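## Task

Take the tube that sits on the shelved bench by the window and seat it fully down in one of the holes of the tube rack on the shelved bench by the door. The task fails if the tube touches the floor, or if the robot tips over or is left leaning.

## Robot and tools

Robot: TidyBot++, a single-arm mobile robot. The base is 0.54 m long, 0.50 m wide and 0.38 m tall and rolls on four powered casters. On top sits one seven-joint arm with a two-finger gripper. The shoulder is 0.12 m ahead of the base centre and 0.68 m up. Link lengths: upper arm 0.42 m, forearm 0.31 m, wrist to hand point 0.31 m. The arm starts folded with the hand pointing down. Cameras: base_camera (fixed on the base) and wrist_camera (on the hand, looking along it).

Frames: everything is in metres. The base frame has its origin on the floor below the base centre, x ahead, y to the left, z up. The odometry frame is the base frame as it was when the scene began; base_odometry reports x, y and a heading in rad (left positive, -3.142 to 3.142) from wheel counts only, so slip shows up as travel. base_tilt gives lean in degrees, forward and right positive.

move: one action per call. Optional keys:
- base: an object with any of translate_m (forward +, -2 to 2 m), strafe_m (left +, -2 to 2 m), rotate_rad (counter-clockwise from above +, -6.3 to 6.3 rad). All are offsets from the base's current position and heading, measured along the base axes at the moment the command starts.
- joints: absolute targets by name. joint_1_rad (any angle; positive is clockwise seen from above, the reverse of rotate_rad), joint_2_rad (-2.249 to 2.249, shoulder, 0 = upper arm vertical, + leans forward), joint_3_rad (any angle), joint_4_rad (-2.579 to 2.579, elbow, 0 = straight, negative folds forward when joint_3 is 3.14), joint_5_rad (any angle), joint_6_rad (-2.099 to 2.099, wrist, negative bends the hand forward with joint_3 at 3.14 and joint_5 at 0), joint_7_rad (any angle; hand-down, + is counter-clockwise from above; at 1.57 fingers open left/right), gripper_pos (0 open to 1 closed; finger gap roughly 85 x (1 - gripper_pos) mm). Unbounded joints go the short way round, so turn in steps smaller than half a revolution.
- target: a single list of seven numbers [x, y, z, qw, qx, qy, qz], an absolute hand pose in the base frame, metres plus a unit quaternion, the same form that hand_pose prints. The hand point is midway between the finger pads; its z axis runs out along the fingers, its y axis is the closing direction. With target, joints may only carry gripper_pos.
- speeds: caps for this call only: translate_m and strafe_m 0.05 to 0.5 m/s (name only one when both are used), rotate_rad 0.1 to 1.57 rad/s, gripper_pos 0.234 to 0.993 per s.
- cameras: list from base_camera, wrist_camera, all; [] for none. blocking: true (default) waits for rest; false returns in about 0.5 s while motion continues.
Unknown keys make the call invalid; out-of-range values get it refused, and then the remaining calls of that reply do not run. An action is capped at 15 s, a base move at 14 s.

wait(seconds 0 to 10, cameras): lets the scene run, returns state and images. stop(cameras): brakes all running motions. zoom_image(camera, region [x0, y0, x1, y1] pixels, at most 504 x 504): a closer look at that camera's latest image. finished_scene(scene): ends the current scene, given its number; it cannot be undone, and the goal must hold without the robot.

Result lines: base_status, joint_status and hand_status give "done", "moving", "off_target" (rested away from target, may still push), "contact_stop" or "time_out" (unplanned stops that block later calls in the reply), "not_followed" (a self-collision check or "pose unreachable" withheld the arm). hand_pose is the measured hand; hand_target is where the joint targets would put it. motor_effort gives percent of maximum torque with the peak in brackets. on_its_own lists what the robot did uncommanded. "ARM HIT", torque_fault (arm frozen 10 s), MOTOR HOT and OVER-TEMPERATURE FAULT lines warn of trouble.

Practical points: targets usually land within about 3 cm; to fix position, shift the last target by (wanted minus measured hand_pose). To hold still after a target, resend hand_target, not hand_pose. A held load makes the arm sag; correct it the same way and never send a joint its own current reading while loaded. A downward-pointing hand reaches at most about 0.94 m high, only near the base. The arm neither slows for nor avoids obstacles, and there is no guard against hitting the base.

Avoid: dropping the tube or letting it reach the floor, releasing it while moving, driving or turning while the arm is caught above about 0.6 m (tipping), reaching far out from the folded pose over nearby furniture, swinging a stretched arm sideways, squeezing hard on a tube still resting on something, pushing into furniture, and poses out of reach that wander and overheat motors. Lower the tube into the hole in small steps and watch the cameras and effort to tell when it is fully seated.

Each tool is called after "Emit:" as name(argument=value, ...), one argument or row to a line, values as JSON.

## Session

Emit:
move(
)

Scene clock: 0.00 s.
base_odometry: x=+0.000 y=+0.000 heading=+0.000
base_tilt: forward=+0.8 right=+0.0
base_status: not commanded
joint_positions: joint_1_rad=+0.013 joint_2_rad=-0.381 joint_3_rad=+3.177 joint_4_rad=-2.519 joint_5_rad=+0.036 joint_6_rad=-0.898 joint_7_rad=+1.609 gripper_pos=+0.000
joint_status: not commanded
motor_effort: joint_1_rad=+0 joint_2_rad=-1 joint_3_rad=+1 joint_4_rad=+13 joint_5_rad=+0 joint_6_rad=+1 joint_7_rad=-2
hand_pose: x=+0.2604 y=-0.0127 z=+0.5940 quat_wxyz=(+0.010, +0.999, +0.006, +0.052) (m; base frame)
hand_target: x=+0.2597 y=-0.0126 z=+0.5935 quat_wxyz=(+0.010, +0.999, +0.006, +0.051) (m; base frame)
hand_status: not commanded
pictures: base_camera, wrist_camera

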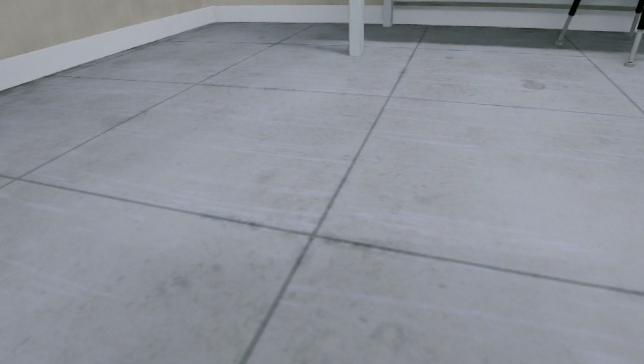

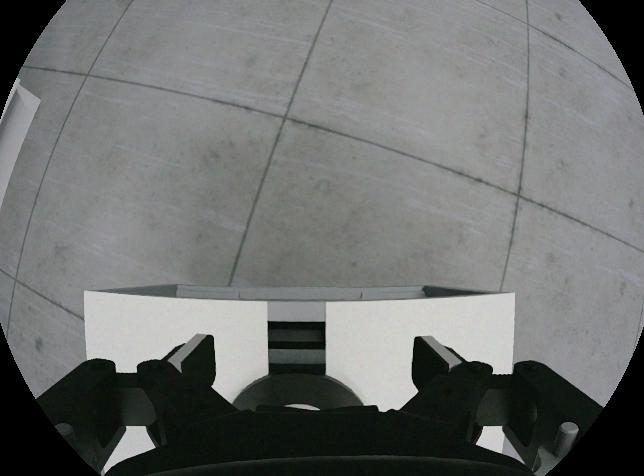

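Emit:
move(
  joints={"joint_1_rad": 0.0, "joint_2_rad": -0.38, "joint_3_rad": 3.14, "joint_4_rad": -2.2, "joint_5_rad": 0.0, "joint_6_rad": 0.0, "joint_7_rad": 1.57},
)

Scene clock: 2.70 s.
move: done
base_odometry: x=+0.000 y=+0.000 heading=+0.000
base_tilt: forward=+0.7 right=+0.1
base_status: not commanded
joint_positions: joint_1_rad=+0.013 joint_2_rad=-0.381 joint_3_rad=+3.153 joint_4_rad=-2.228 joint_5_rad=+0.036 joint_6_rad=-0.046 joint_7_rad=+1.609 gripper_pos=+0.000
joint_status: all done
motor_effort: joint_1_rad=+0(1) joint_2_rad=-6(7) joint_3_rad=+0(1) joint_4_rad=+18(19) joint_5_rad=+0(1) joint_6_rad=+9(9) joint_7_rad=-2(2)
hand_pose: x=+0.5603 y=-0.0108 z=+0.8882 quat_wxyz=(+0.028, +0.811, +0.018, +0.584) (m; base frame)
hand_target: x=+0.5692 y=+0.0022 z=+0.9182 quat_wxyz=(+0.000, +0.790, +0.000, +0.614) (m; base frame)
hand_status: not commanded
pictures: base_camera, wrist_camera
camera_calibration:
wrist_camera: T_world_to_cam=[[-0.0359735, -0.996456, 0.0760397, -0.0675447], [-0.305877, -0.0614586, -0.950085, 1.07521], [0.951391, -0.0574367, -0.302582, -0.128833], [0, 0, 0, 1]] pos_world=[0.449023, -0.0086243, 0.987692]

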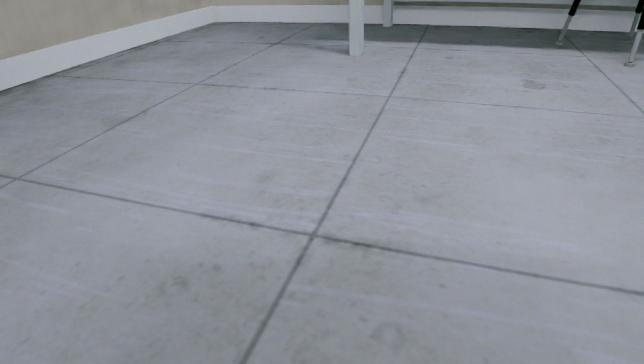

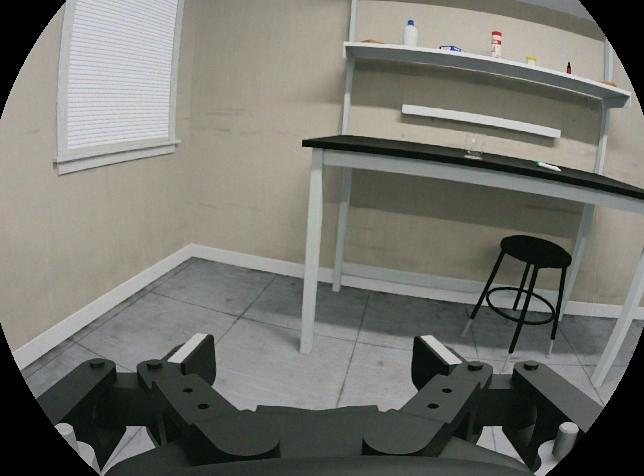

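Emit:
zoom_image(
  camera="wrist_camera",
  region=[300, 0, 644, 240],
)

Emit:
zoom_image(
  camera="wrist_camera",
  region=[440, 120, 620, 200],
)

Scaled by 1.465.

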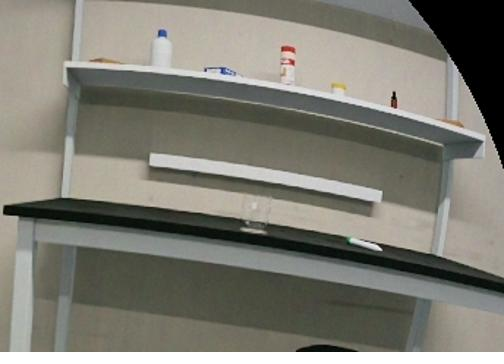

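Scaled by 2.800.

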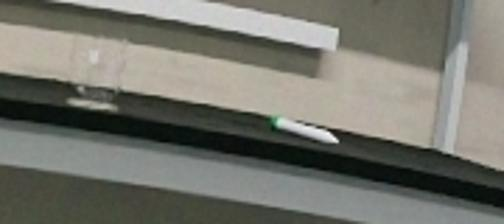

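Emit:
move(
  joints={"joint_1_rad": 1.3},
  cameras=["wrist_camera"],
)

Scene clock: 5.83 s.
move: done
base_odometry: x=+0.000 y=+0.000 heading=+0.000
base_tilt: forward=+0.7 right=+0.0
base_status: not commanded
joint_positions: joint_1_rad=+1.286 joint_2_rad=-0.381 joint_3_rad=+3.149 joint_4_rad=-2.228 joint_5_rad=+0.036 joint_6_rad=-0.043 joint_7_rad=+1.609 gripper_pos=+0.000
joint_status: all done
motor_effort: joint_1_rad=+0(2) joint_2_rad=-6(7) joint_3_rad=+0(1) joint_4_rad=+18(20) joint_5_rad=-1(1) joint_6_rad=+8(9) joint_7_rad=-1(2)
hand_pose: x=+0.2402 y=-0.4248 z=+0.8892 quat_wxyz=(+0.370, +0.664, -0.465, +0.455) (m; base frame)
hand_target: x=+0.2415 y=-0.4333 z=+0.9182 quat_wxyz=(+0.371, +0.629, -0.477, +0.489) (m; base frame)
hand_status: not commanded
pictures: wrist_camera
camera_calibration:
wrist_camera: T_world_to_cam=[[-0.962063, -0.261604, 0.077453, 0.0417389], [-0.150111, 0.270496, -0.950946, 1.05708], [0.227821, -0.926496, -0.299503, -0.0458502], [0, 0, 0, 1]] pos_world=[0.209281, -0.317497, 0.988262]

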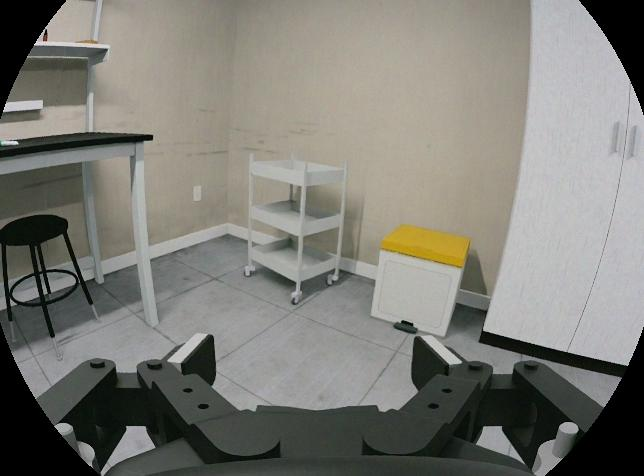

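Emit:
move(
  joints={"joint_1_rad": 2.6},
  cameras=["wrist_camera"],
)

Scene clock: 8.47 s.
move: done
base_odometry: x=+0.000 y=+0.000 heading=+0.000
base_tilt: forward=+0.7 right=+0.1
base_status: not commanded
joint_positions: joint_1_rad=+2.586 joint_2_rad=-0.381 joint_3_rad=+3.148 joint_4_rad=-2.228 joint_5_rad=+0.036 joint_6_rad=-0.042 joint_7_rad=+1.609 gripper_pos=+0.000
joint_status: all done
motor_effort: joint_1_rad=+0(2) joint_2_rad=-6(7) joint_3_rad=+0(1) joint_4_rad=+19(20) joint_5_rad=+0(1) joint_6_rad=+8(9) joint_7_rad=-1(2)
hand_pose: x=-0.2576 y=-0.2309 z=+0.8893 quat_wxyz=(+0.570, +0.247, -0.772, +0.138) (m; base frame)
hand_target: x=-0.2657 y=-0.2339 z=+0.9182 quat_wxyz=(+0.591, +0.212, -0.761, +0.165) (m; base frame)
hand_status: not commanded
pictures: wrist_camera
camera_calibration:
wrist_camera: T_world_to_cam=[[-0.510337, 0.856441, 0.0778808, -0.0123031], [0.219727, 0.217413, -0.951026, 1.0131], [-0.83143, -0.468232, -0.299137, 0.0798396], [0, 0, 0, 1]] pos_world=[-0.162503, -0.172341, 0.988325]

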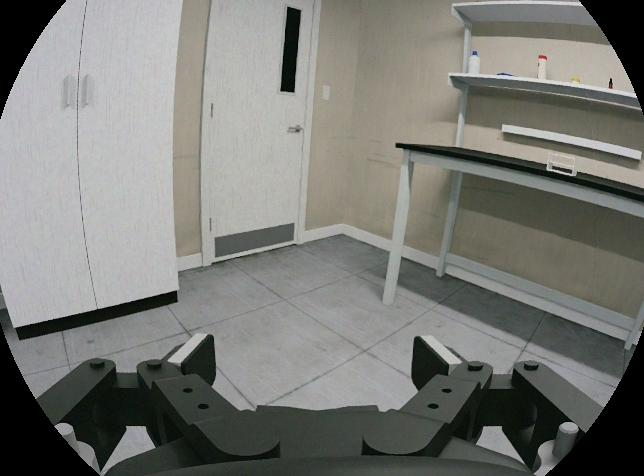

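Emit:
zoom_image(
  camera="wrist_camera",
  region=[500, 110, 644, 210],
)

Emit:
move(
  joints={"joint_1_rad": 3.7},
  cameras=["wrist_camera"],
)

Scaled by 3.500.

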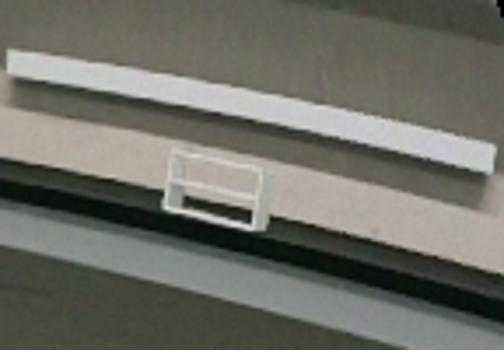

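Scene clock: 11.03 s.
move: done
base_odometry: x=+0.000 y=+0.000 heading=+0.000
base_tilt: forward=+0.7 right=+0.1
base_status: not commanded
joint_positions: joint_1_rad=+3.686 joint_2_rad=-0.381 joint_3_rad=+3.148 joint_4_rad=-2.228 joint_5_rad=+0.036 joint_6_rad=-0.042 joint_7_rad=+1.609 gripper_pos=+0.000
joint_status: all done
motor_effort: joint_1_rad=+0(2) joint_2_rad=-7(7) joint_3_rad=+1(1) joint_4_rad=+18(20) joint_5_rad=-1(1) joint_6_rad=+8(9) joint_7_rad=-1(2)
hand_pose: x=-0.2577 y=+0.2307 z=+0.8893 quat_wxyz=(+0.558, -0.192, -0.787, -0.180) (m; base frame)
hand_target: x=-0.2640 y=+0.2367 z=+0.9182 quat_wxyz=(+0.590, -0.217, -0.759, -0.169) (m; base frame)
hand_status: not commanded
pictures: wrist_camera
camera_calibration:
wrist_camera: T_world_to_cam=[[0.531558, 0.84342, 0.078028, -0.136386], [0.293331, -0.0968806, -0.951089, 1.00437], [-0.794608, 0.528447, -0.298899, 0.0752178], [0, 0, 0, 1]] pos_world=[-0.162347, 0.172586, 0.988368]

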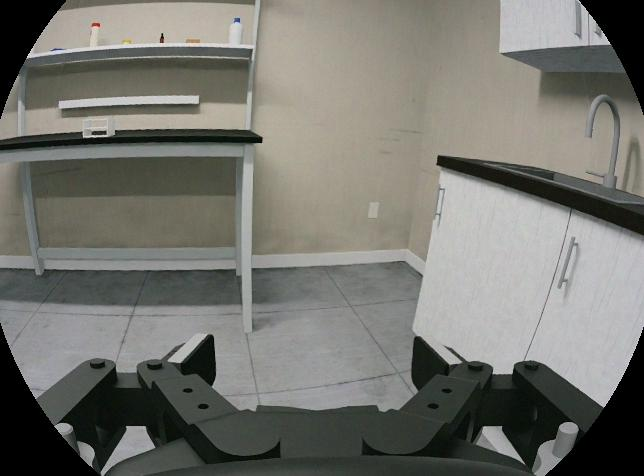

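Emit:
move(
  joints={"joint_1_rad": 3.3, "joint_2_rad": 0.0, "joint_3_rad": 3.14, "joint_4_rad": -0.8, "joint_5_rad": 0.0, "joint_6_rad": -1.2, "joint_7_rad": 1.57},
  cameras=["wrist_camera"],
)

Emit:
zoom_image(
  camera="wrist_camera",
  region=[150, 0, 500, 250],
)

Scene clock: 16.23 s.
move: done
base_odometry: x=+0.000 y=+0.000 heading=+0.000
base_tilt: forward=+0.7 right=+0.0
base_status: not commanded
joint_positions: joint_1_rad=+3.315 joint_2_rad=-0.026 joint_3_rad=+3.148 joint_4_rad=-0.835 joint_5_rad=+0.036 joint_6_rad=-1.150 joint_7_rad=+1.609 gripper_pos=+0.000
joint_status: all done
motor_effort: joint_1_rad=+0(2) joint_2_rad=-14(14) joint_3_rad=-1(2) joint_4_rad=+15(21) joint_5_rad=-1(2) joint_6_rad=+8(10) joint_7_rad=-1(2)
hand_pose: x=-0.3758 y=+0.0988 z=+1.2019 quat_wxyz=(+0.552, -0.062, -0.828, -0.078) (m; base frame)
hand_target: x=-0.3835 y=+0.0781 z=+1.1920 quat_wxyz=(+0.539, -0.066, -0.839, -0.042) (m; base frame)
hand_status: not commanded
pictures: wrist_camera
camera_calibration:
wrist_camera: T_world_to_cam=[[0.220143, 0.972723, 0.0731215, -0.110687], [0.371549, -0.0143054, -0.928303, 1.3173], [-0.901936, 0.231528, -0.364564, 0.212456], [0, 0, 0, 1]] pos_world=[-0.273452, 0.0773232, 1.3084]

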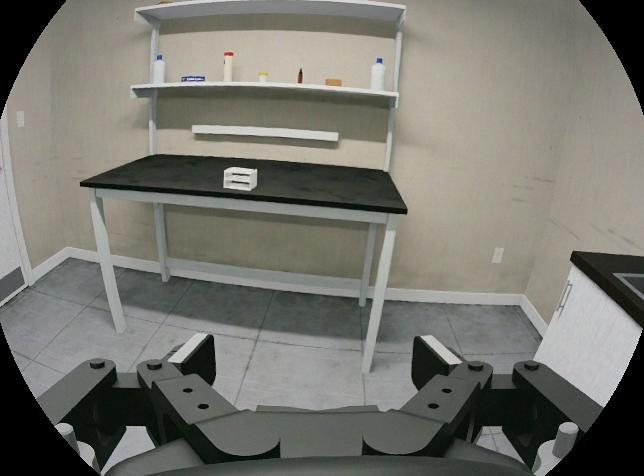

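Scaled by 1.440.

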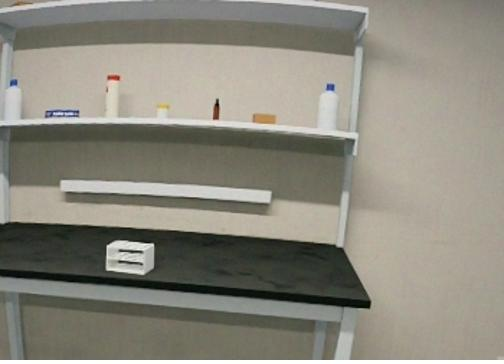

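Emit:
zoom_image(
  camera="wrist_camera",
  region=[200, 150, 280, 210],
)

Emit:
move(
  joints={"joint_1_rad": 4.9},
  cameras=["wrist_camera"],
)

Emit:
move(
  joints={"joint_1_rad": 6.5},
  cameras=["wrist_camera"],
)

Scaled by 6.300.

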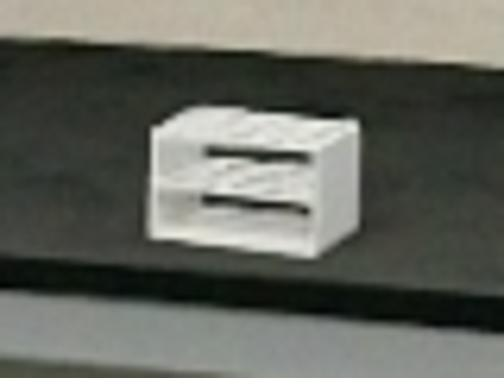

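Scene clock: 20.77 s.
move: done
base_odometry: x=+0.000 y=+0.000 heading=+0.000
base_tilt: forward=+0.7 right=+0.0
base_status: not commanded
joint_positions: joint_1_rad=+4.887 joint_2_rad=-0.018 joint_3_rad=+3.147 joint_4_rad=-0.835 joint_5_rad=+0.036 joint_6_rad=-1.153 joint_7_rad=+1.609 gripper_pos=+0.000
joint_status: all done
motor_effort: joint_1_rad=+0(2) joint_2_rad=-14(16) joint_3_rad=+0(1) joint_4_rad=+15(16) joint_5_rad=+0(1) joint_6_rad=+8(9) joint_7_rad=-2(2)
hand_pose: x=+0.2184 y=+0.4986 z=+1.1972 quat_wxyz=(+0.333, -0.631, -0.544, -0.442) (m; base frame)
hand_target: x=+0.2117 y=+0.5000 z=+1.1920 quat_wxyz=(+0.345, -0.648, -0.537, -0.416) (m; base frame)
hand_status: not commanded
pictures: wrist_camera
camera_calibration:
wrist_camera: T_world_to_cam=[[0.972901, -0.219202, 0.0735742, -0.200625], [-0.015913, -0.380922, -0.92447, 1.36072], [0.230672, 0.898248, -0.374087, 0.0857149], [0, 0, 0, 1]] pos_world=[0.197069, 0.397357, 1.30477]

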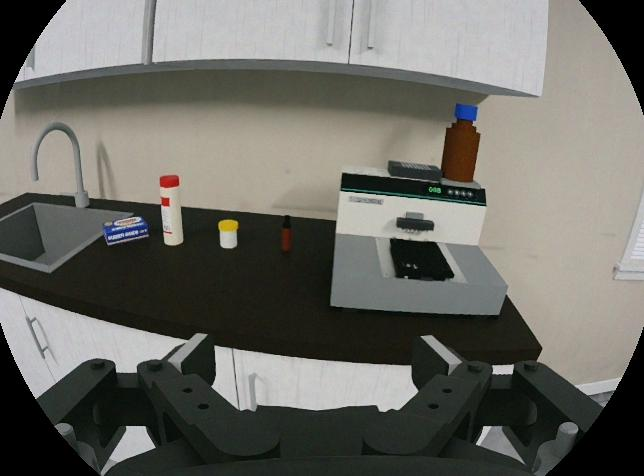

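Scene clock: 23.57 s.
move: done
base_odometry: x=+0.000 y=+0.000 heading=+0.000
base_tilt: forward=+0.7 right=+0.1
base_status: not commanded
joint_positions: joint_1_rad=+6.487 joint_2_rad=-0.018 joint_3_rad=+3.146 joint_4_rad=-0.835 joint_5_rad=+0.036 joint_6_rad=-1.153 joint_7_rad=+1.609 gripper_pos=+0.000
joint_status: all done
motor_effort: joint_1_rad=+0(3) joint_2_rad=-14(16) joint_3_rad=+0(1) joint_4_rad=+15(16) joint_5_rad=-1(1) joint_6_rad=+8(9) joint_7_rad=-1(2)
hand_pose: x=+0.6147 y=-0.1137 z=+1.1969 quat_wxyz=(-0.085, -0.830, +0.074, -0.547) (m; base frame)
hand_target: x=+0.6161 y=-0.1073 z=+1.1920 quat_wxyz=(-0.058, -0.837, +0.091, -0.537) (m; base frame)
hand_status: not commanded
pictures: wrist_camera
camera_calibration:
wrist_camera: T_world_to_cam=[[-0.247092, -0.966193, 0.0736005, -0.0554693], [-0.380846, 0.0269918, -0.924244, 1.40399], [0.891011, -0.256404, -0.374641, 0.0076976], [0, 0, 0, 1]] pos_world=[0.51414, -0.0895166, 1.3046]

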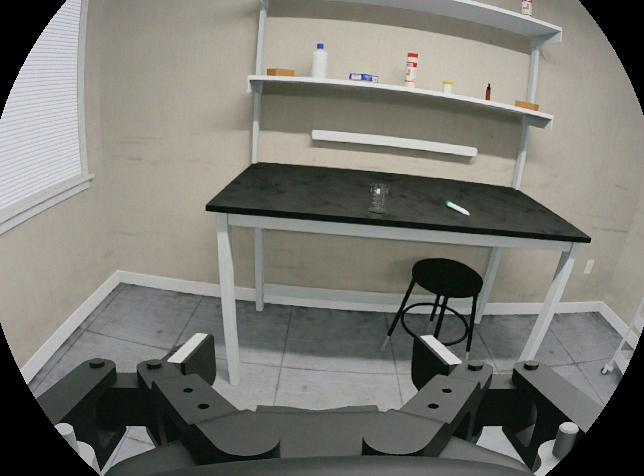

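Emit:
zoom_image(
  camera="wrist_camera",
  region=[350, 170, 500, 230],
)

Scaled by 3.360.

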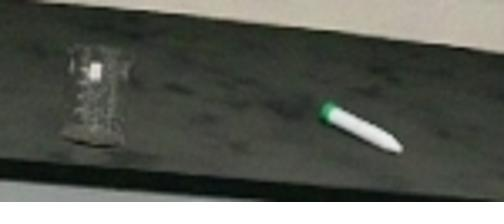

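Emit:
move(
  base={"translate_m": 0.833, "strafe_m": -0.7175, "rotate_rad": -0.283},
  joints={"joint_1_rad": 6.283, "joint_6_rad": -1.6},
)

Scene clock: 34.80 s.
move: done
base_odometry: x=+0.833 y=-0.718 heading=-0.284
base_tilt: forward=+0.7 right=+0.0
base_status: done
joint_positions: joint_1_rad=+6.296 joint_2_rad=-0.002 joint_3_rad=+3.142 joint_4_rad=-0.827 joint_5_rad=+0.036 joint_6_rad=-1.556 joint_7_rad=+1.609 gripper_pos=+0.000
joint_status: all done
motor_effort: joint_1_rad=+0(3) joint_2_rad=-13(18) joint_3_rad=+0(2) joint_4_rad=+13(16) joint_5_rad=+0(2) joint_6_rad=+6(9) joint_7_rad=-1(2)
hand_pose: x=+0.5634 y=-0.0156 z=+1.0902 quat_wxyz=(-0.026, -0.929, -0.005, -0.370) (m; base frame)
hand_target: x=+0.5548 y=+0.0021 z=+1.0920 quat_wxyz=(+0.000, -0.932, +0.000, -0.362) (m; base frame)
hand_status: not commanded
pictures: base_camera, wrist_camera
camera_calibration:
wrist_camera: T_world_to_cam=[[-0.0343738, -0.996437, 0.0770205, -0.0895285], [-0.717518, -0.0290408, -0.695934, 1.2231], [0.695691, -0.0791855, -0.713964, 0.521245], [0, 0, 0, 1]] pos_world=[0.511896, -0.0124146, 1.23024]

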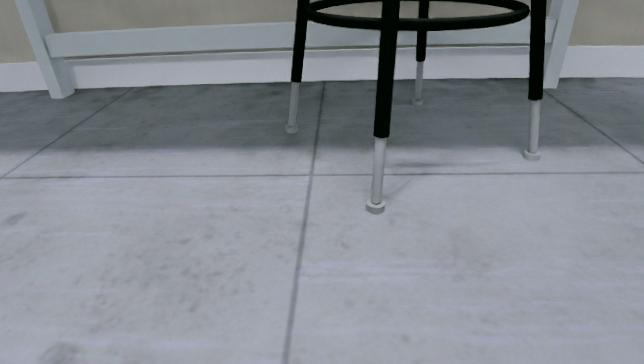

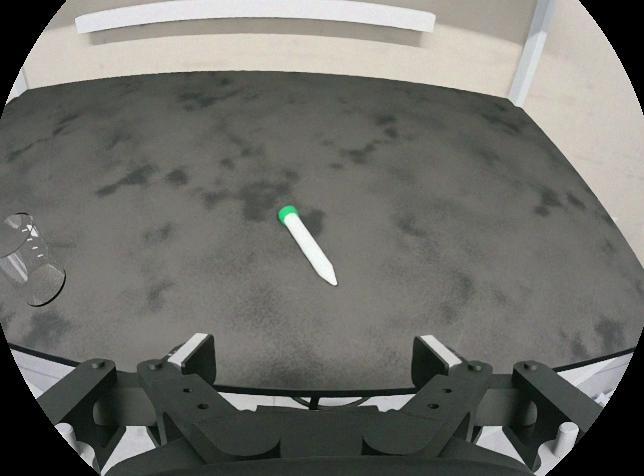

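Emit:
zoom_image(
  camera="wrist_camera",
  region=[260, 190, 360, 300],
)

Scaled by 4.582.

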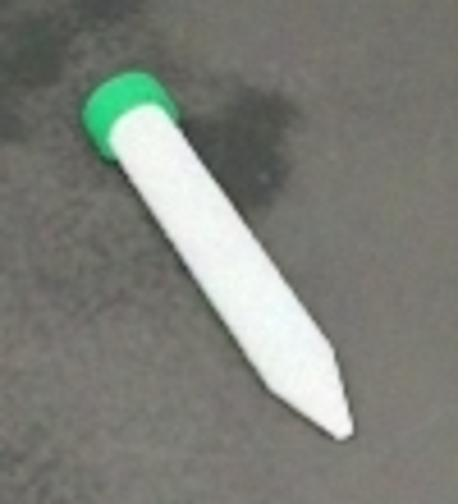

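Emit:
move(
  base={"translate_m": 0.308},
  joints={"joint_1_rad": 6.283, "joint_2_rad": 0.18, "joint_3_rad": 3.14, "joint_4_rad": -0.6, "joint_5_rad": 0.0, "joint_6_rad": -2.07, "joint_7_rad": 2.03},
)

Scene clock: 42.07 s.
move: done
base_odometry: x=+1.129 y=-0.804 heading=-0.284
base_tilt: forward=+0.7 right=+0.1
base_status: done
joint_positions: joint_1_rad=+6.296 joint_2_rad=+0.178 joint_3_rad=+3.142 joint_4_rad=-0.632 joint_5_rad=+0.036 joint_6_rad=-2.029 joint_7_rad=+1.953 gripper_pos=+0.000
joint_status: all done
motor_effort: joint_1_rad=+0(2) joint_2_rad=-18(22) joint_3_rad=+0(1) joint_4_rad=+12(14) joint_5_rad=-1(1) joint_6_rad=+3(7) joint_7_rad=-1(3)
hand_pose: x=+0.5137 y=-0.0138 z=+1.0155 quat_wxyz=(-0.044, -0.974, -0.171, -0.145) (m; base frame)
hand_target: x=+0.5049 y=+0.0019 z=+1.0211 quat_wxyz=(-0.033, -0.963, -0.226, -0.142) (m; base frame)
hand_status: not commanded
pictures: base_camera, wrist_camera
camera_calibration:
wrist_camera: T_world_to_cam=[[0.309492, -0.935951, 0.167961, -0.351818], [-0.896038, -0.34618, -0.277985, 0.798422], [0.318325, -0.0644657, -0.945787, 0.932132], [0, 0, 0, 1]] pos_world=[0.52758, 0.00720406, 1.16264]

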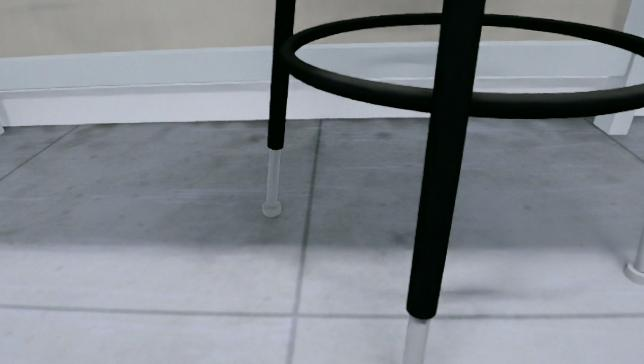

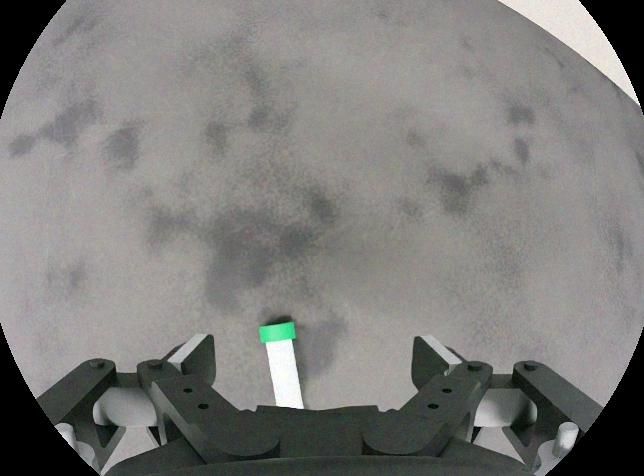

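Emit:
move(
  joints={"joint_1_rad": 6.331, "joint_2_rad": 0.2335, "joint_3_rad": 3.14, "joint_4_rad": -0.8857, "joint_5_rad": -0.05, "joint_6_rad": -2.093, "joint_7_rad": 2.129},
)

Scene clock: 53.27 s.
move: done
base_odometry: x=+1.129 y=-0.804 heading=-0.284
base_tilt: forward=+0.7 right=+0.0
base_status: not commanded
joint_positions: joint_1_rad=+6.316 joint_2_rad=+0.216 joint_3_rad=+3.142 joint_4_rad=-0.859 joint_5_rad=+0.012 joint_6_rad=-2.052 joint_7_rad=+2.051 gripper_pos=+0.000
joint_status: all done
motor_effort: joint_1_rad=+0(1) joint_2_rad=-20(22) joint_3_rad=+0(1) joint_4_rad=+13(14) joint_5_rad=-1(1) joint_6_rad=+0(3) joint_7_rad=-1(2)
hand_pose: x=+0.4900 y=-0.0144 z=+0.9310 quat_wxyz=(-0.007, -0.976, -0.219, -0.006) (m; base frame)
hand_target: x=+0.4774 y=-0.0018 z=+0.9181 quat_wxyz=(+0.032, -0.964, -0.264, +0.027) (m; base frame)
hand_status: not commanded
pictures: base_camera, wrist_camera
camera_calibration:
wrist_camera: T_world_to_cam=[[0.425052, -0.903734, 0.0509541, -0.278086], [-0.904304, -0.426432, -0.0197178, 0.515893], [0.0395481, -0.0376969, -0.998506, 1.0458], [0, 0, 0, 1]] pos_world=[0.543366, 0.00810105, 1.06858]

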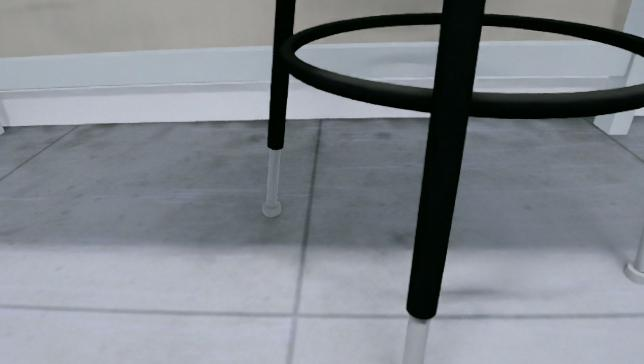

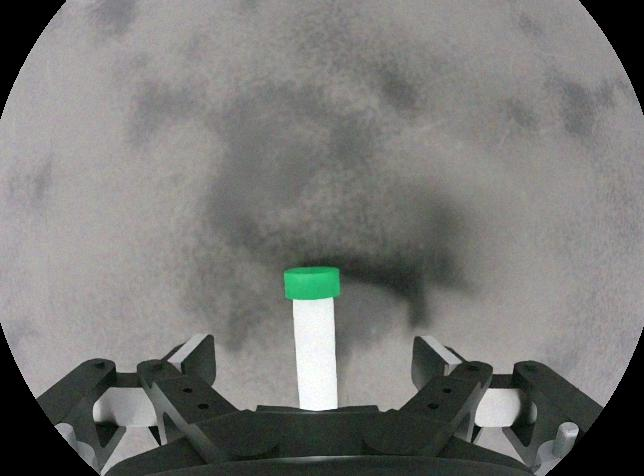

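Emit:
move(
  joints={"joint_1_rad": 6.331, "joint_2_rad": 0.2446, "joint_3_rad": 3.14, "joint_4_rad": -0.9091, "joint_5_rad": -0.05, "joint_6_rad": -1.991, "joint_7_rad": 2.169},
)

Emit:
zoom_image(
  camera="wrist_camera",
  region=[200, 220, 430, 430],
)

Scene clock: 57.67 s.
move: done
base_odometry: x=+1.129 y=-0.804 heading=-0.284
base_tilt: forward=+0.7 right=+0.1
base_status: not commanded
joint_positions: joint_1_rad=+6.316 joint_2_rad=+0.224 joint_3_rad=+3.142 joint_4_rad=-0.881 joint_5_rad=+0.011 joint_6_rad=-1.992 joint_7_rad=+2.097 gripper_pos=+0.000
joint_status: all done
motor_effort: joint_1_rad=+0(2) joint_2_rad=-20(21) joint_3_rad=+0(1) joint_4_rad=+13(14) joint_5_rad=+0(1) joint_6_rad=+1(2) joint_7_rad=-1(2)
hand_pose: x=+0.5068 y=-0.0149 z=+0.9224 quat_wxyz=(-0.011, -0.970, -0.241, -0.020) (m; base frame)
hand_target: x=+0.5075 y=-0.0025 z=+0.9064 quat_wxyz=(+0.022, -0.959, -0.282, -0.006) (m; base frame)
hand_status: not commanded
pictures: base_camera, wrist_camera
camera_calibration:
wrist_camera: T_world_to_cam=[[0.464867, -0.882899, 0.066242, -0.319212], [-0.882515, -0.468078, -0.0454992, 0.542819], [0.0711776, -0.0373085, -0.996766, 1.01886], [0, 0, 0, 1]] pos_world=[0.554917, 0.0102618, 1.06141]

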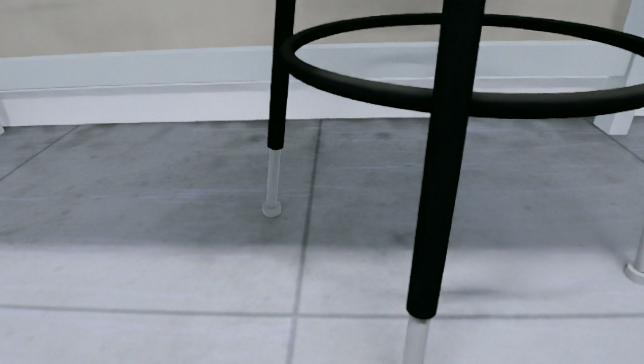

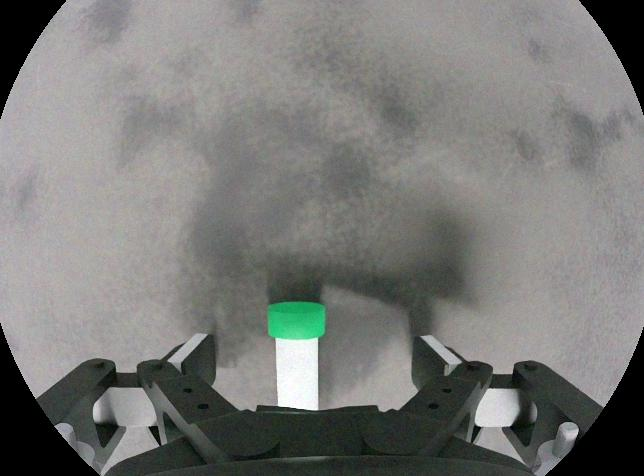

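Scaled by 2.191.

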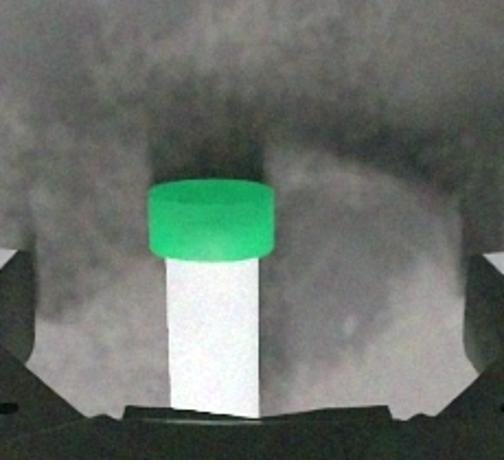

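Emit:
move(
  joints={"joint_1_rad": 6.293, "joint_2_rad": 0.2405, "joint_3_rad": 3.14, "joint_4_rad": -0.9377, "joint_5_rad": -0.05, "joint_6_rad": -2.053, "joint_7_rad": 2.169},
  cameras=["wrist_camera"],
)

Scene clock: 59.73 s.
move: done
base_odometry: x=+1.129 y=-0.804 heading=-0.284
base_tilt: forward=+0.8 right=+0.1
base_status: not commanded
joint_positions: joint_1_rad=+6.298 joint_2_rad=+0.224 joint_3_rad=+3.142 joint_4_rad=-0.910 joint_5_rad=+0.010 joint_6_rad=-2.030 joint_7_rad=+2.097 gripper_pos=+0.000
joint_status: all done
motor_effort: joint_1_rad=+0(1) joint_2_rad=-18(21) joint_3_rad=-1(1) joint_4_rad=+12(14) joint_5_rad=-1(2) joint_6_rad=+0(1) joint_7_rad=-2(2)
hand_pose: x=+0.4902 y=-0.0069 z=+0.9141 quat_wxyz=(-0.001, -0.968, -0.251, +0.012) (m; base frame)
hand_target: x=+0.4818 y=+0.0121 z=+0.9010 quat_wxyz=(+0.035, -0.952, -0.300, +0.036) (m; base frame)
hand_status: not commanded
pictures: wrist_camera
camera_calibration:
wrist_camera: T_world_to_cam=[[0.484737, -0.874076, 0.0319569, -0.28227], [-0.874643, -0.48463, 0.0115334, 0.475382], [0.00540624, -0.0335416, -0.999423, 1.04681], [0, 0, 0, 1]] pos_world=[0.546957, 0.0187713, 1.04975]

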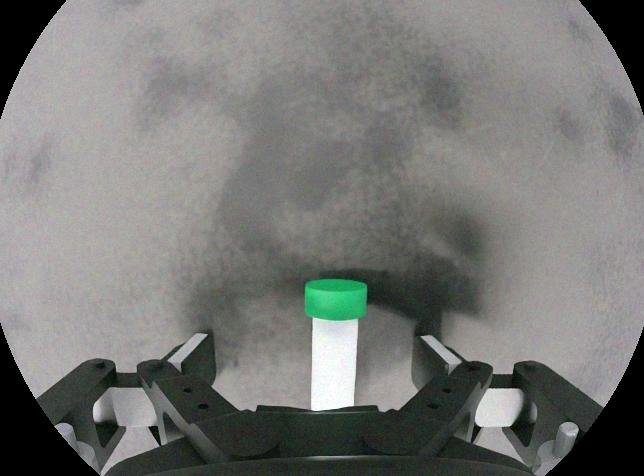

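Emit:
move(
  joints={"joint_1_rad": 6.334, "joint_2_rad": 0.215, "joint_3_rad": 3.14, "joint_4_rad": -0.9912, "joint_5_rad": -0.05, "joint_6_rad": -1.972, "joint_7_rad": 2.169},
  cameras=["wrist_camera"],
)

Scene clock: 62.37 s.
move: done
base_odometry: x=+1.129 y=-0.804 heading=-0.284
base_tilt: forward=+0.7 right=+0.1
base_status: not commanded
joint_positions: joint_1_rad=+6.315 joint_2_rad=+0.202 joint_3_rad=+3.140 joint_4_rad=-0.938 joint_5_rad=-0.007 joint_6_rad=-1.997 joint_7_rad=+2.097 gripper_pos=+0.000
joint_status: all done
motor_effort: joint_1_rad=+1(2) joint_2_rad=-14(19) joint_3_rad=+1(2) joint_4_rad=+9(12) joint_5_rad=+1(2) joint_6_rad=+0(1) joint_7_rad=-1(2)
hand_pose: x=+0.4903 y=-0.0079 z=+0.9139 quat_wxyz=(+0.002, -0.969, -0.247, -0.003) (m; base frame)
hand_target: x=+0.4912 y=-0.0027 z=+0.8942 quat_wxyz=(+0.028, -0.960, -0.280, +0.010) (m; base frame)
hand_status: not commanded
pictures: wrist_camera
camera_calibration:
wrist_camera: T_world_to_cam=[[0.476961, -0.87836, 0.0314936, -0.279025], [-0.878367, -0.477629, -0.018507, 0.504386], [0.0312981, -0.0188358, -0.999333, 1.03385], [0, 0, 0, 1]] pos_world=[0.543763, 0.0152985, 1.05129]

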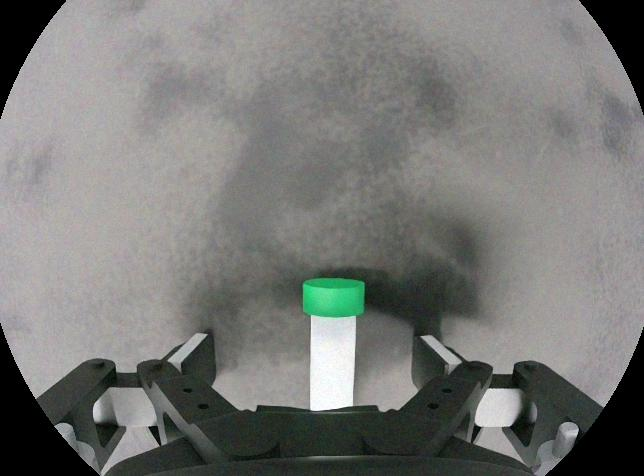

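Emit:
move(
  joints={"joint_1_rad": 6.343, "joint_2_rad": 0.2524, "joint_3_rad": 3.14, "joint_4_rad": -0.8176, "joint_5_rad": -0.05, "joint_6_rad": -2.098, "joint_7_rad": 2.169},
  cameras=["wrist_camera"],
)

Scene clock: 64.70 s.
move: done
base_odometry: x=+1.129 y=-0.804 heading=-0.284
base_tilt: forward=+0.8 right=+0.1
base_status: not commanded
joint_positions: joint_1_rad=+6.329 joint_2_rad=+0.235 joint_3_rad=+3.140 joint_4_rad=-0.850 joint_5_rad=-0.007 joint_6_rad=-2.055 joint_7_rad=+2.097 gripper_pos=+0.000
joint_status: all done
joint sent to its limit — joint_6_rad, lower limit.
motor_effort: joint_1_rad=+0(2) joint_2_rad=-20(22) joint_3_rad=+0(2) joint_4_rad=+14(14) joint_5_rad=-1(2) joint_6_rad=+0(1) joint_7_rad=-2(2)
hand_pose: x=+0.4951 y=-0.0136 z=+0.9267 quat_wxyz=(+0.003, -0.971, -0.240, -0.002) (m; base frame)
hand_target: x=+0.4929 y=-0.0070 z=+0.9293 quat_wxyz=(+0.024, -0.960, -0.278, +0.003) (m; base frame)
hand_status: not commanded
pictures: wrist_camera
camera_calibration:
wrist_camera: T_world_to_cam=[[0.464692, -0.884941, 0.030661, -0.279872], [-0.884991, -0.465302, -0.016843, 0.508045], [0.0291717, -0.0193079, -0.999388, 1.04754], [0, 0, 0, 1]] pos_world=[0.549111, 0.00895029, 1.06404]

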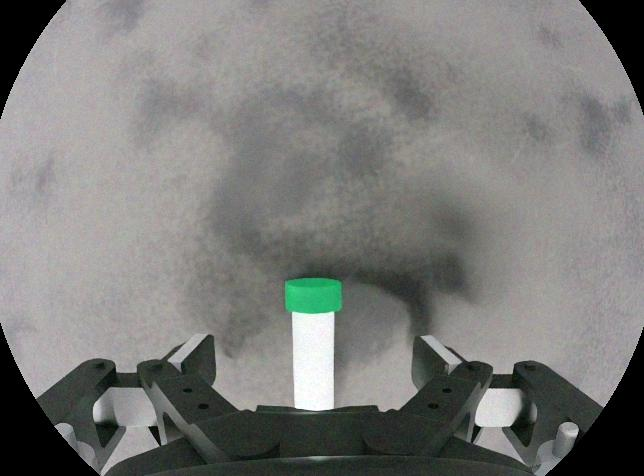

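Emit:
move(
  joints={"gripper_pos": 0.7},
  speeds={"gripper_pos": 0.5},
  cameras=["wrist_camera"],
)

Scene clock: 67.30 s.
move: done
base_odometry: x=+1.129 y=-0.804 heading=-0.284
base_tilt: forward=+0.8 right=+0.0
base_status: not commanded
joint_positions: joint_1_rad=+6.329 joint_2_rad=+0.235 joint_3_rad=+3.140 joint_4_rad=-0.848 joint_5_rad=-0.007 joint_6_rad=-2.056 joint_7_rad=+2.097 gripper_pos=+0.699
joint_status: all done
motor_effort: joint_1_rad=+0(1) joint_2_rad=-20(21) joint_3_rad=+0(1) joint_4_rad=+13(14) joint_5_rad=+0(2) joint_6_rad=+0(1) joint_7_rad=-2(2)
hand_pose: x=+0.4952 y=-0.0136 z=+0.9272 quat_wxyz=(+0.002, -0.971, -0.240, -0.002) (m; base frame)
hand_target: x=+0.4929 y=-0.0070 z=+0.9293 quat_wxyz=(+0.024, -0.960, -0.278, +0.003) (m; base frame)
hand_status: not commanded
pictures: wrist_camera
camera_calibration:
wrist_camera: T_world_to_cam=[[0.464472, -0.885034, 0.0313194, -0.280529], [-0.885063, -0.465124, -0.0179697, 0.509221], [0.0304712, -0.0193732, -0.999348, 1.04736], [0, 0, 0, 1]] pos_world=[0.549076, 0.00886313, 1.06461]

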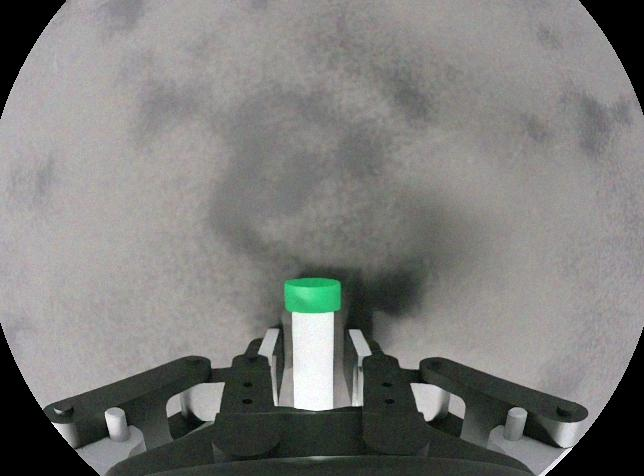

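Emit:
zoom_image(
  camera="wrist_camera",
  region=[230, 260, 400, 430],
)

Emit:
move(
  joints={"gripper_pos": 0.75},
  speeds={"gripper_pos": 0.234},
  cameras=["wrist_camera"],
)

Emit:
zoom_image(
  camera="wrist_camera",
  region=[230, 260, 400, 430],
)

Scaled by 2.965.

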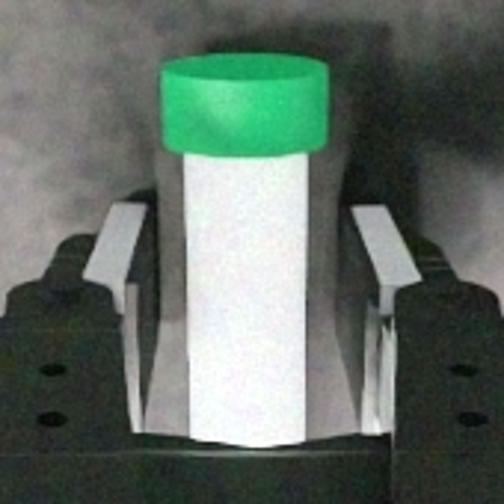

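Scene clock: 68.17 s.
move: done
base_odometry: x=+1.129 y=-0.804 heading=-0.284
base_tilt: forward=+0.7 right=+0.0
base_status: not commanded
joint_positions: joint_1_rad=+6.329 joint_2_rad=+0.235 joint_3_rad=+3.140 joint_4_rad=-0.847 joint_5_rad=-0.007 joint_6_rad=-2.056 joint_7_rad=+2.097 gripper_pos=+0.750
joint_status: all done
motor_effort: joint_1_rad=+0(0) joint_2_rad=-20(20) joint_3_rad=+0(1) joint_4_rad=+13(13) joint_5_rad=-1(1) joint_6_rad=+0(1) joint_7_rad=-2(2)
hand_pose: x=+0.4952 y=-0.0136 z=+0.9275 quat_wxyz=(+0.002, -0.971, -0.240, -0.003) (m; base frame)
hand_target: x=+0.4929 y=-0.0070 z=+0.9293 quat_wxyz=(+0.024, -0.960, -0.278, +0.003) (m; base frame)
hand_status: not commanded
pictures: wrist_camera
camera_calibration:
wrist_camera: T_world_to_cam=[[0.464439, -0.885045, 0.031487, -0.280665], [-0.885069, -0.465101, -0.0182532, 0.509447], [0.0307996, -0.0193907, -0.999337, 1.04746], [0, 0, 0, 1]] pos_world=[0.548986, 0.00885424, 1.0649]

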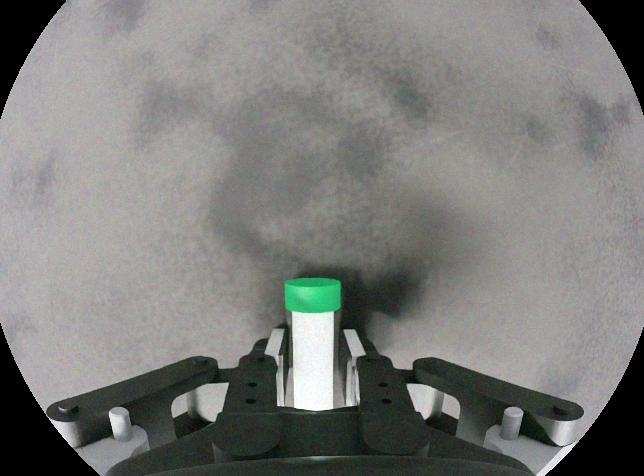

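Scaled by 2.965.

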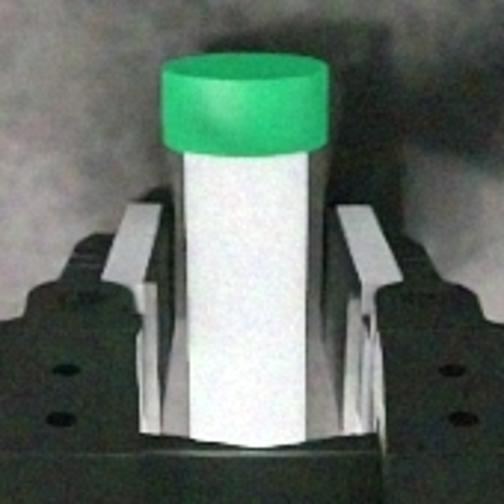

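Emit:
move(
  joints={"gripper_pos": 0.78},
  speeds={"gripper_pos": 0.234},
  cameras=["wrist_camera"],
)

Emit:
zoom_image(
  camera="wrist_camera",
  region=[230, 260, 400, 430],
)

Scene clock: 73.03 s.
move: done
base_odometry: x=+1.129 y=-0.804 heading=-0.284
base_tilt: forward=+0.8 right=+0.0
base_status: not commanded
joint_positions: joint_1_rad=+6.329 joint_2_rad=+0.235 joint_3_rad=+3.140 joint_4_rad=-0.847 joint_5_rad=-0.007 joint_6_rad=-2.057 joint_7_rad=+2.097 gripper_pos=+0.778
joint_status: all done
motor_effort: joint_1_rad=+0(0) joint_2_rad=-19(20) joint_3_rad=+0(1) joint_4_rad=+11(13) joint_5_rad=-1(1) joint_6_rad=+0(1) joint_7_rad=-1(2)
hand_pose: x=+0.4951 y=-0.0136 z=+0.9276 quat_wxyz=(+0.002, -0.971, -0.240, -0.003) (m; base frame)
hand_target: x=+0.4929 y=-0.0070 z=+0.9293 quat_wxyz=(+0.024, -0.960, -0.278, +0.003) (m; base frame)
hand_status: not commanded
pictures: wrist_camera
camera_calibration:
wrist_camera: T_world_to_cam=[[0.46444, -0.885044, 0.0314964, -0.280652], [-0.885068, -0.465103, -0.0182671, 0.509417], [0.0308163, -0.0193925, -0.999337, 1.04756], [0, 0, 0, 1]] pos_world=[0.548933, 0.0088565, 1.06501]

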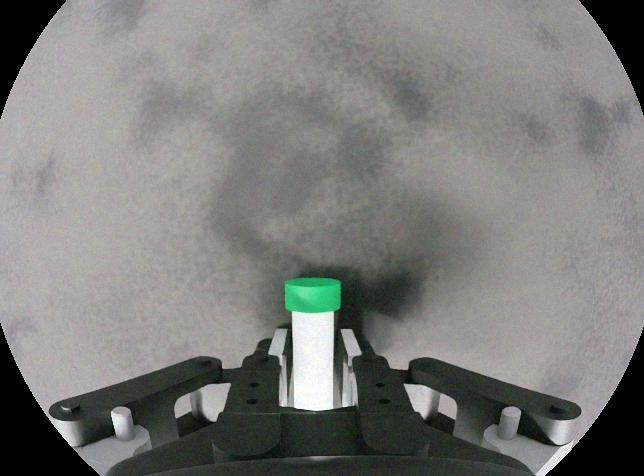

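Scaled by 2.965.

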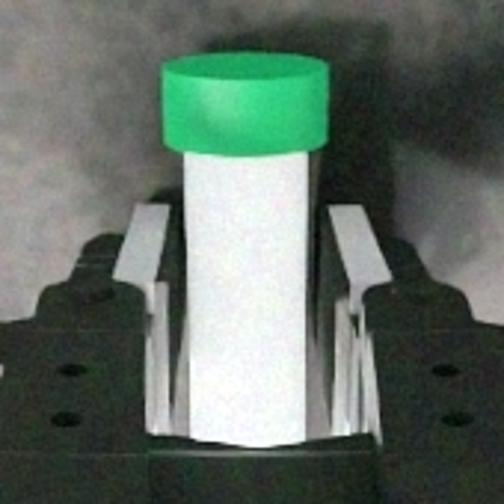

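Emit:
move(
  joints={"gripper_pos": 0.8},
  speeds={"gripper_pos": 0.234},
  cameras=["wrist_camera"],
)

Emit:
zoom_image(
  camera="wrist_camera",
  region=[230, 260, 400, 430],
)

Scene clock: 73.73 s.
move: done
base_odometry: x=+1.129 y=-0.804 heading=-0.284
base_tilt: forward=+0.7 right=+0.1
base_status: not commanded
joint_positions: joint_1_rad=+6.329 joint_2_rad=+0.235 joint_3_rad=+3.140 joint_4_rad=-0.846 joint_5_rad=-0.007 joint_6_rad=-2.057 joint_7_rad=+2.097 gripper_pos=+0.798
joint_status: all done
motor_effort: joint_1_rad=+0(1) joint_2_rad=-20(20) joint_3_rad=+0(0) joint_4_rad=+13(13) joint_5_rad=+0(1) joint_6_rad=+0(1) joint_7_rad=-2(2)
hand_pose: x=+0.4951 y=-0.0136 z=+0.9277 quat_wxyz=(+0.002, -0.971, -0.240, -0.003) (m; base frame)
hand_target: x=+0.4929 y=-0.0070 z=+0.9293 quat_wxyz=(+0.024, -0.960, -0.278, +0.003) (m; base frame)
hand_status: not commanded
pictures: wrist_camera
camera_calibration:
wrist_camera: T_world_to_cam=[[0.46444, -0.885044, 0.0315233, -0.28067], [-0.885067, -0.465104, -0.0183121, 0.509443], [0.0308686, -0.0193954, -0.999335, 1.0476], [0, 0, 0, 1]] pos_world=[0.548907, 0.00885757, 1.06508]

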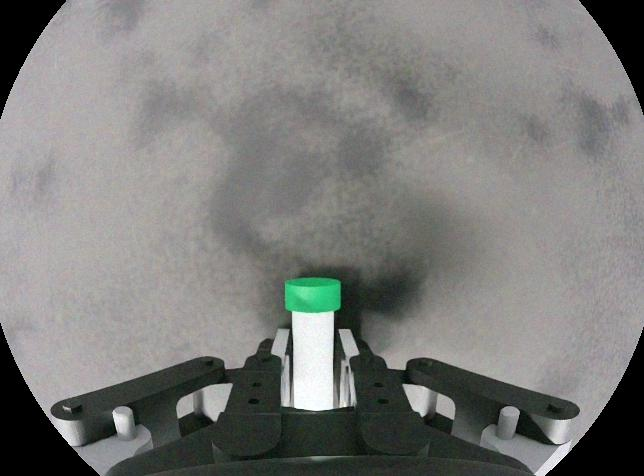

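Scaled by 2.965.

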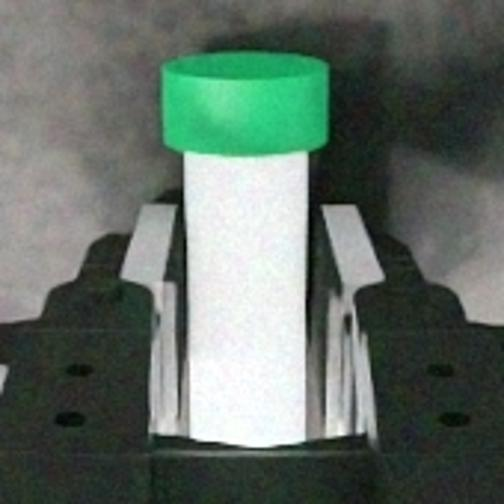

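Emit:
move(
  joints={"gripper_pos": 0.65},
  cameras=[],
)

Emit:
move(
  joints={"joint_1_rad": 6.307, "joint_2_rad": 0.2676, "joint_3_rad": 3.14, "joint_4_rad": -0.7946, "joint_5_rad": -0.05, "joint_6_rad": -2.098, "joint_7_rad": 2.169},
  cameras=["wrist_camera"],
)

Emit:
zoom_image(
  camera="wrist_camera",
  region=[230, 260, 400, 430],
)

Scene clock: 75.67 s.
move: done
base_odometry: x=+1.129 y=-0.804 heading=-0.284
base_tilt: forward=+0.7 right=+0.1
base_status: not commanded
joint_positions: joint_1_rad=+6.329 joint_2_rad=+0.235 joint_3_rad=+3.140 joint_4_rad=-0.846 joint_5_rad=-0.007 joint_6_rad=-2.057 joint_7_rad=+2.097 gripper_pos=+0.651
joint_status: all done
motor_effort: joint_1_rad=+0(0) joint_2_rad=-20(21) joint_3_rad=-1(1) joint_4_rad=+13(13) joint_5_rad=-2(2) joint_6_rad=+0(1) joint_7_rad=-2(2)
hand_pose: x=+0.4951 y=-0.0136 z=+0.9277 quat_wxyz=(+0.002, -0.971, -0.240, -0.003) (m; base frame)
hand_target: x=+0.4929 y=-0.0070 z=+0.9293 quat_wxyz=(+0.024, -0.960, -0.278, +0.003) (m; base frame)
hand_status: not commanded
pictures: none
No camera images: "cameras" was empty.

Scene clock: 76.33 s.
move: done
base_odometry: x=+1.129 y=-0.804 heading=-0.284
base_tilt: forward=+0.7 right=+0.1
base_status: not commanded
joint_positions: joint_1_rad=+6.311 joint_2_rad=+0.242 joint_3_rad=+3.140 joint_4_rad=-0.825 joint_5_rad=-0.007 joint_6_rad=-2.057 joint_7_rad=+2.097 gripper_pos=+0.651
joint_status: all done
joint sent to its limit — joint_6_rad, lower limit.
motor_effort: joint_1_rad=+0(2) joint_2_rad=-21(21) joint_3_rad=-1(1) joint_4_rad=+13(14) joint_5_rad=+0(1) joint_6_rad=+0(1) joint_7_rad=-2(2)
hand_pose: x=+0.5005 y=-0.0071 z=+0.9310 quat_wxyz=(+0.000, -0.969, -0.249, -0.010) (m; base frame)
hand_target: x=+0.5003 y=+0.0062 z=+0.9297 quat_wxyz=(+0.023, -0.955, -0.296, +0.000) (m; base frame)
hand_status: not commanded
pictures: wrist_camera
camera_calibration:
wrist_camera: T_world_to_cam=[[0.479594, -0.876637, 0.0386968, -0.291669], [-0.876312, -0.480769, -0.0306452, 0.524274], [0.0454689, -0.0192132, -0.998781, 1.04306], [0, 0, 0, 1]] pos_world=[0.551883, 0.0164073, 1.06915]

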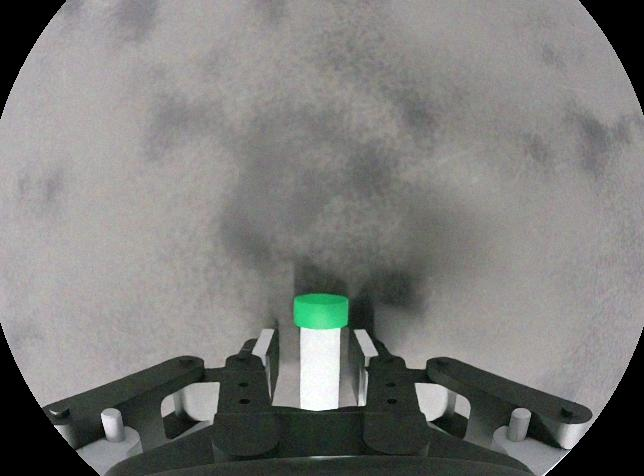

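Scaled by 2.965.

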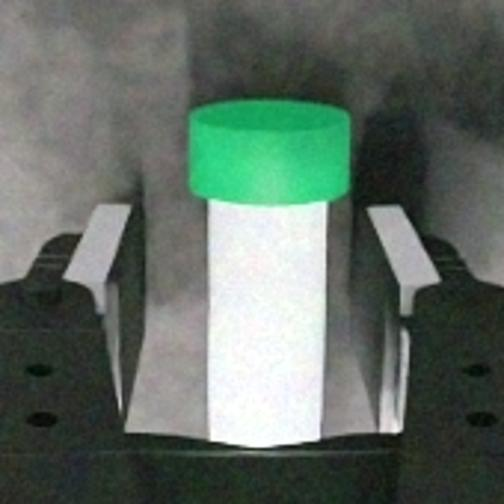

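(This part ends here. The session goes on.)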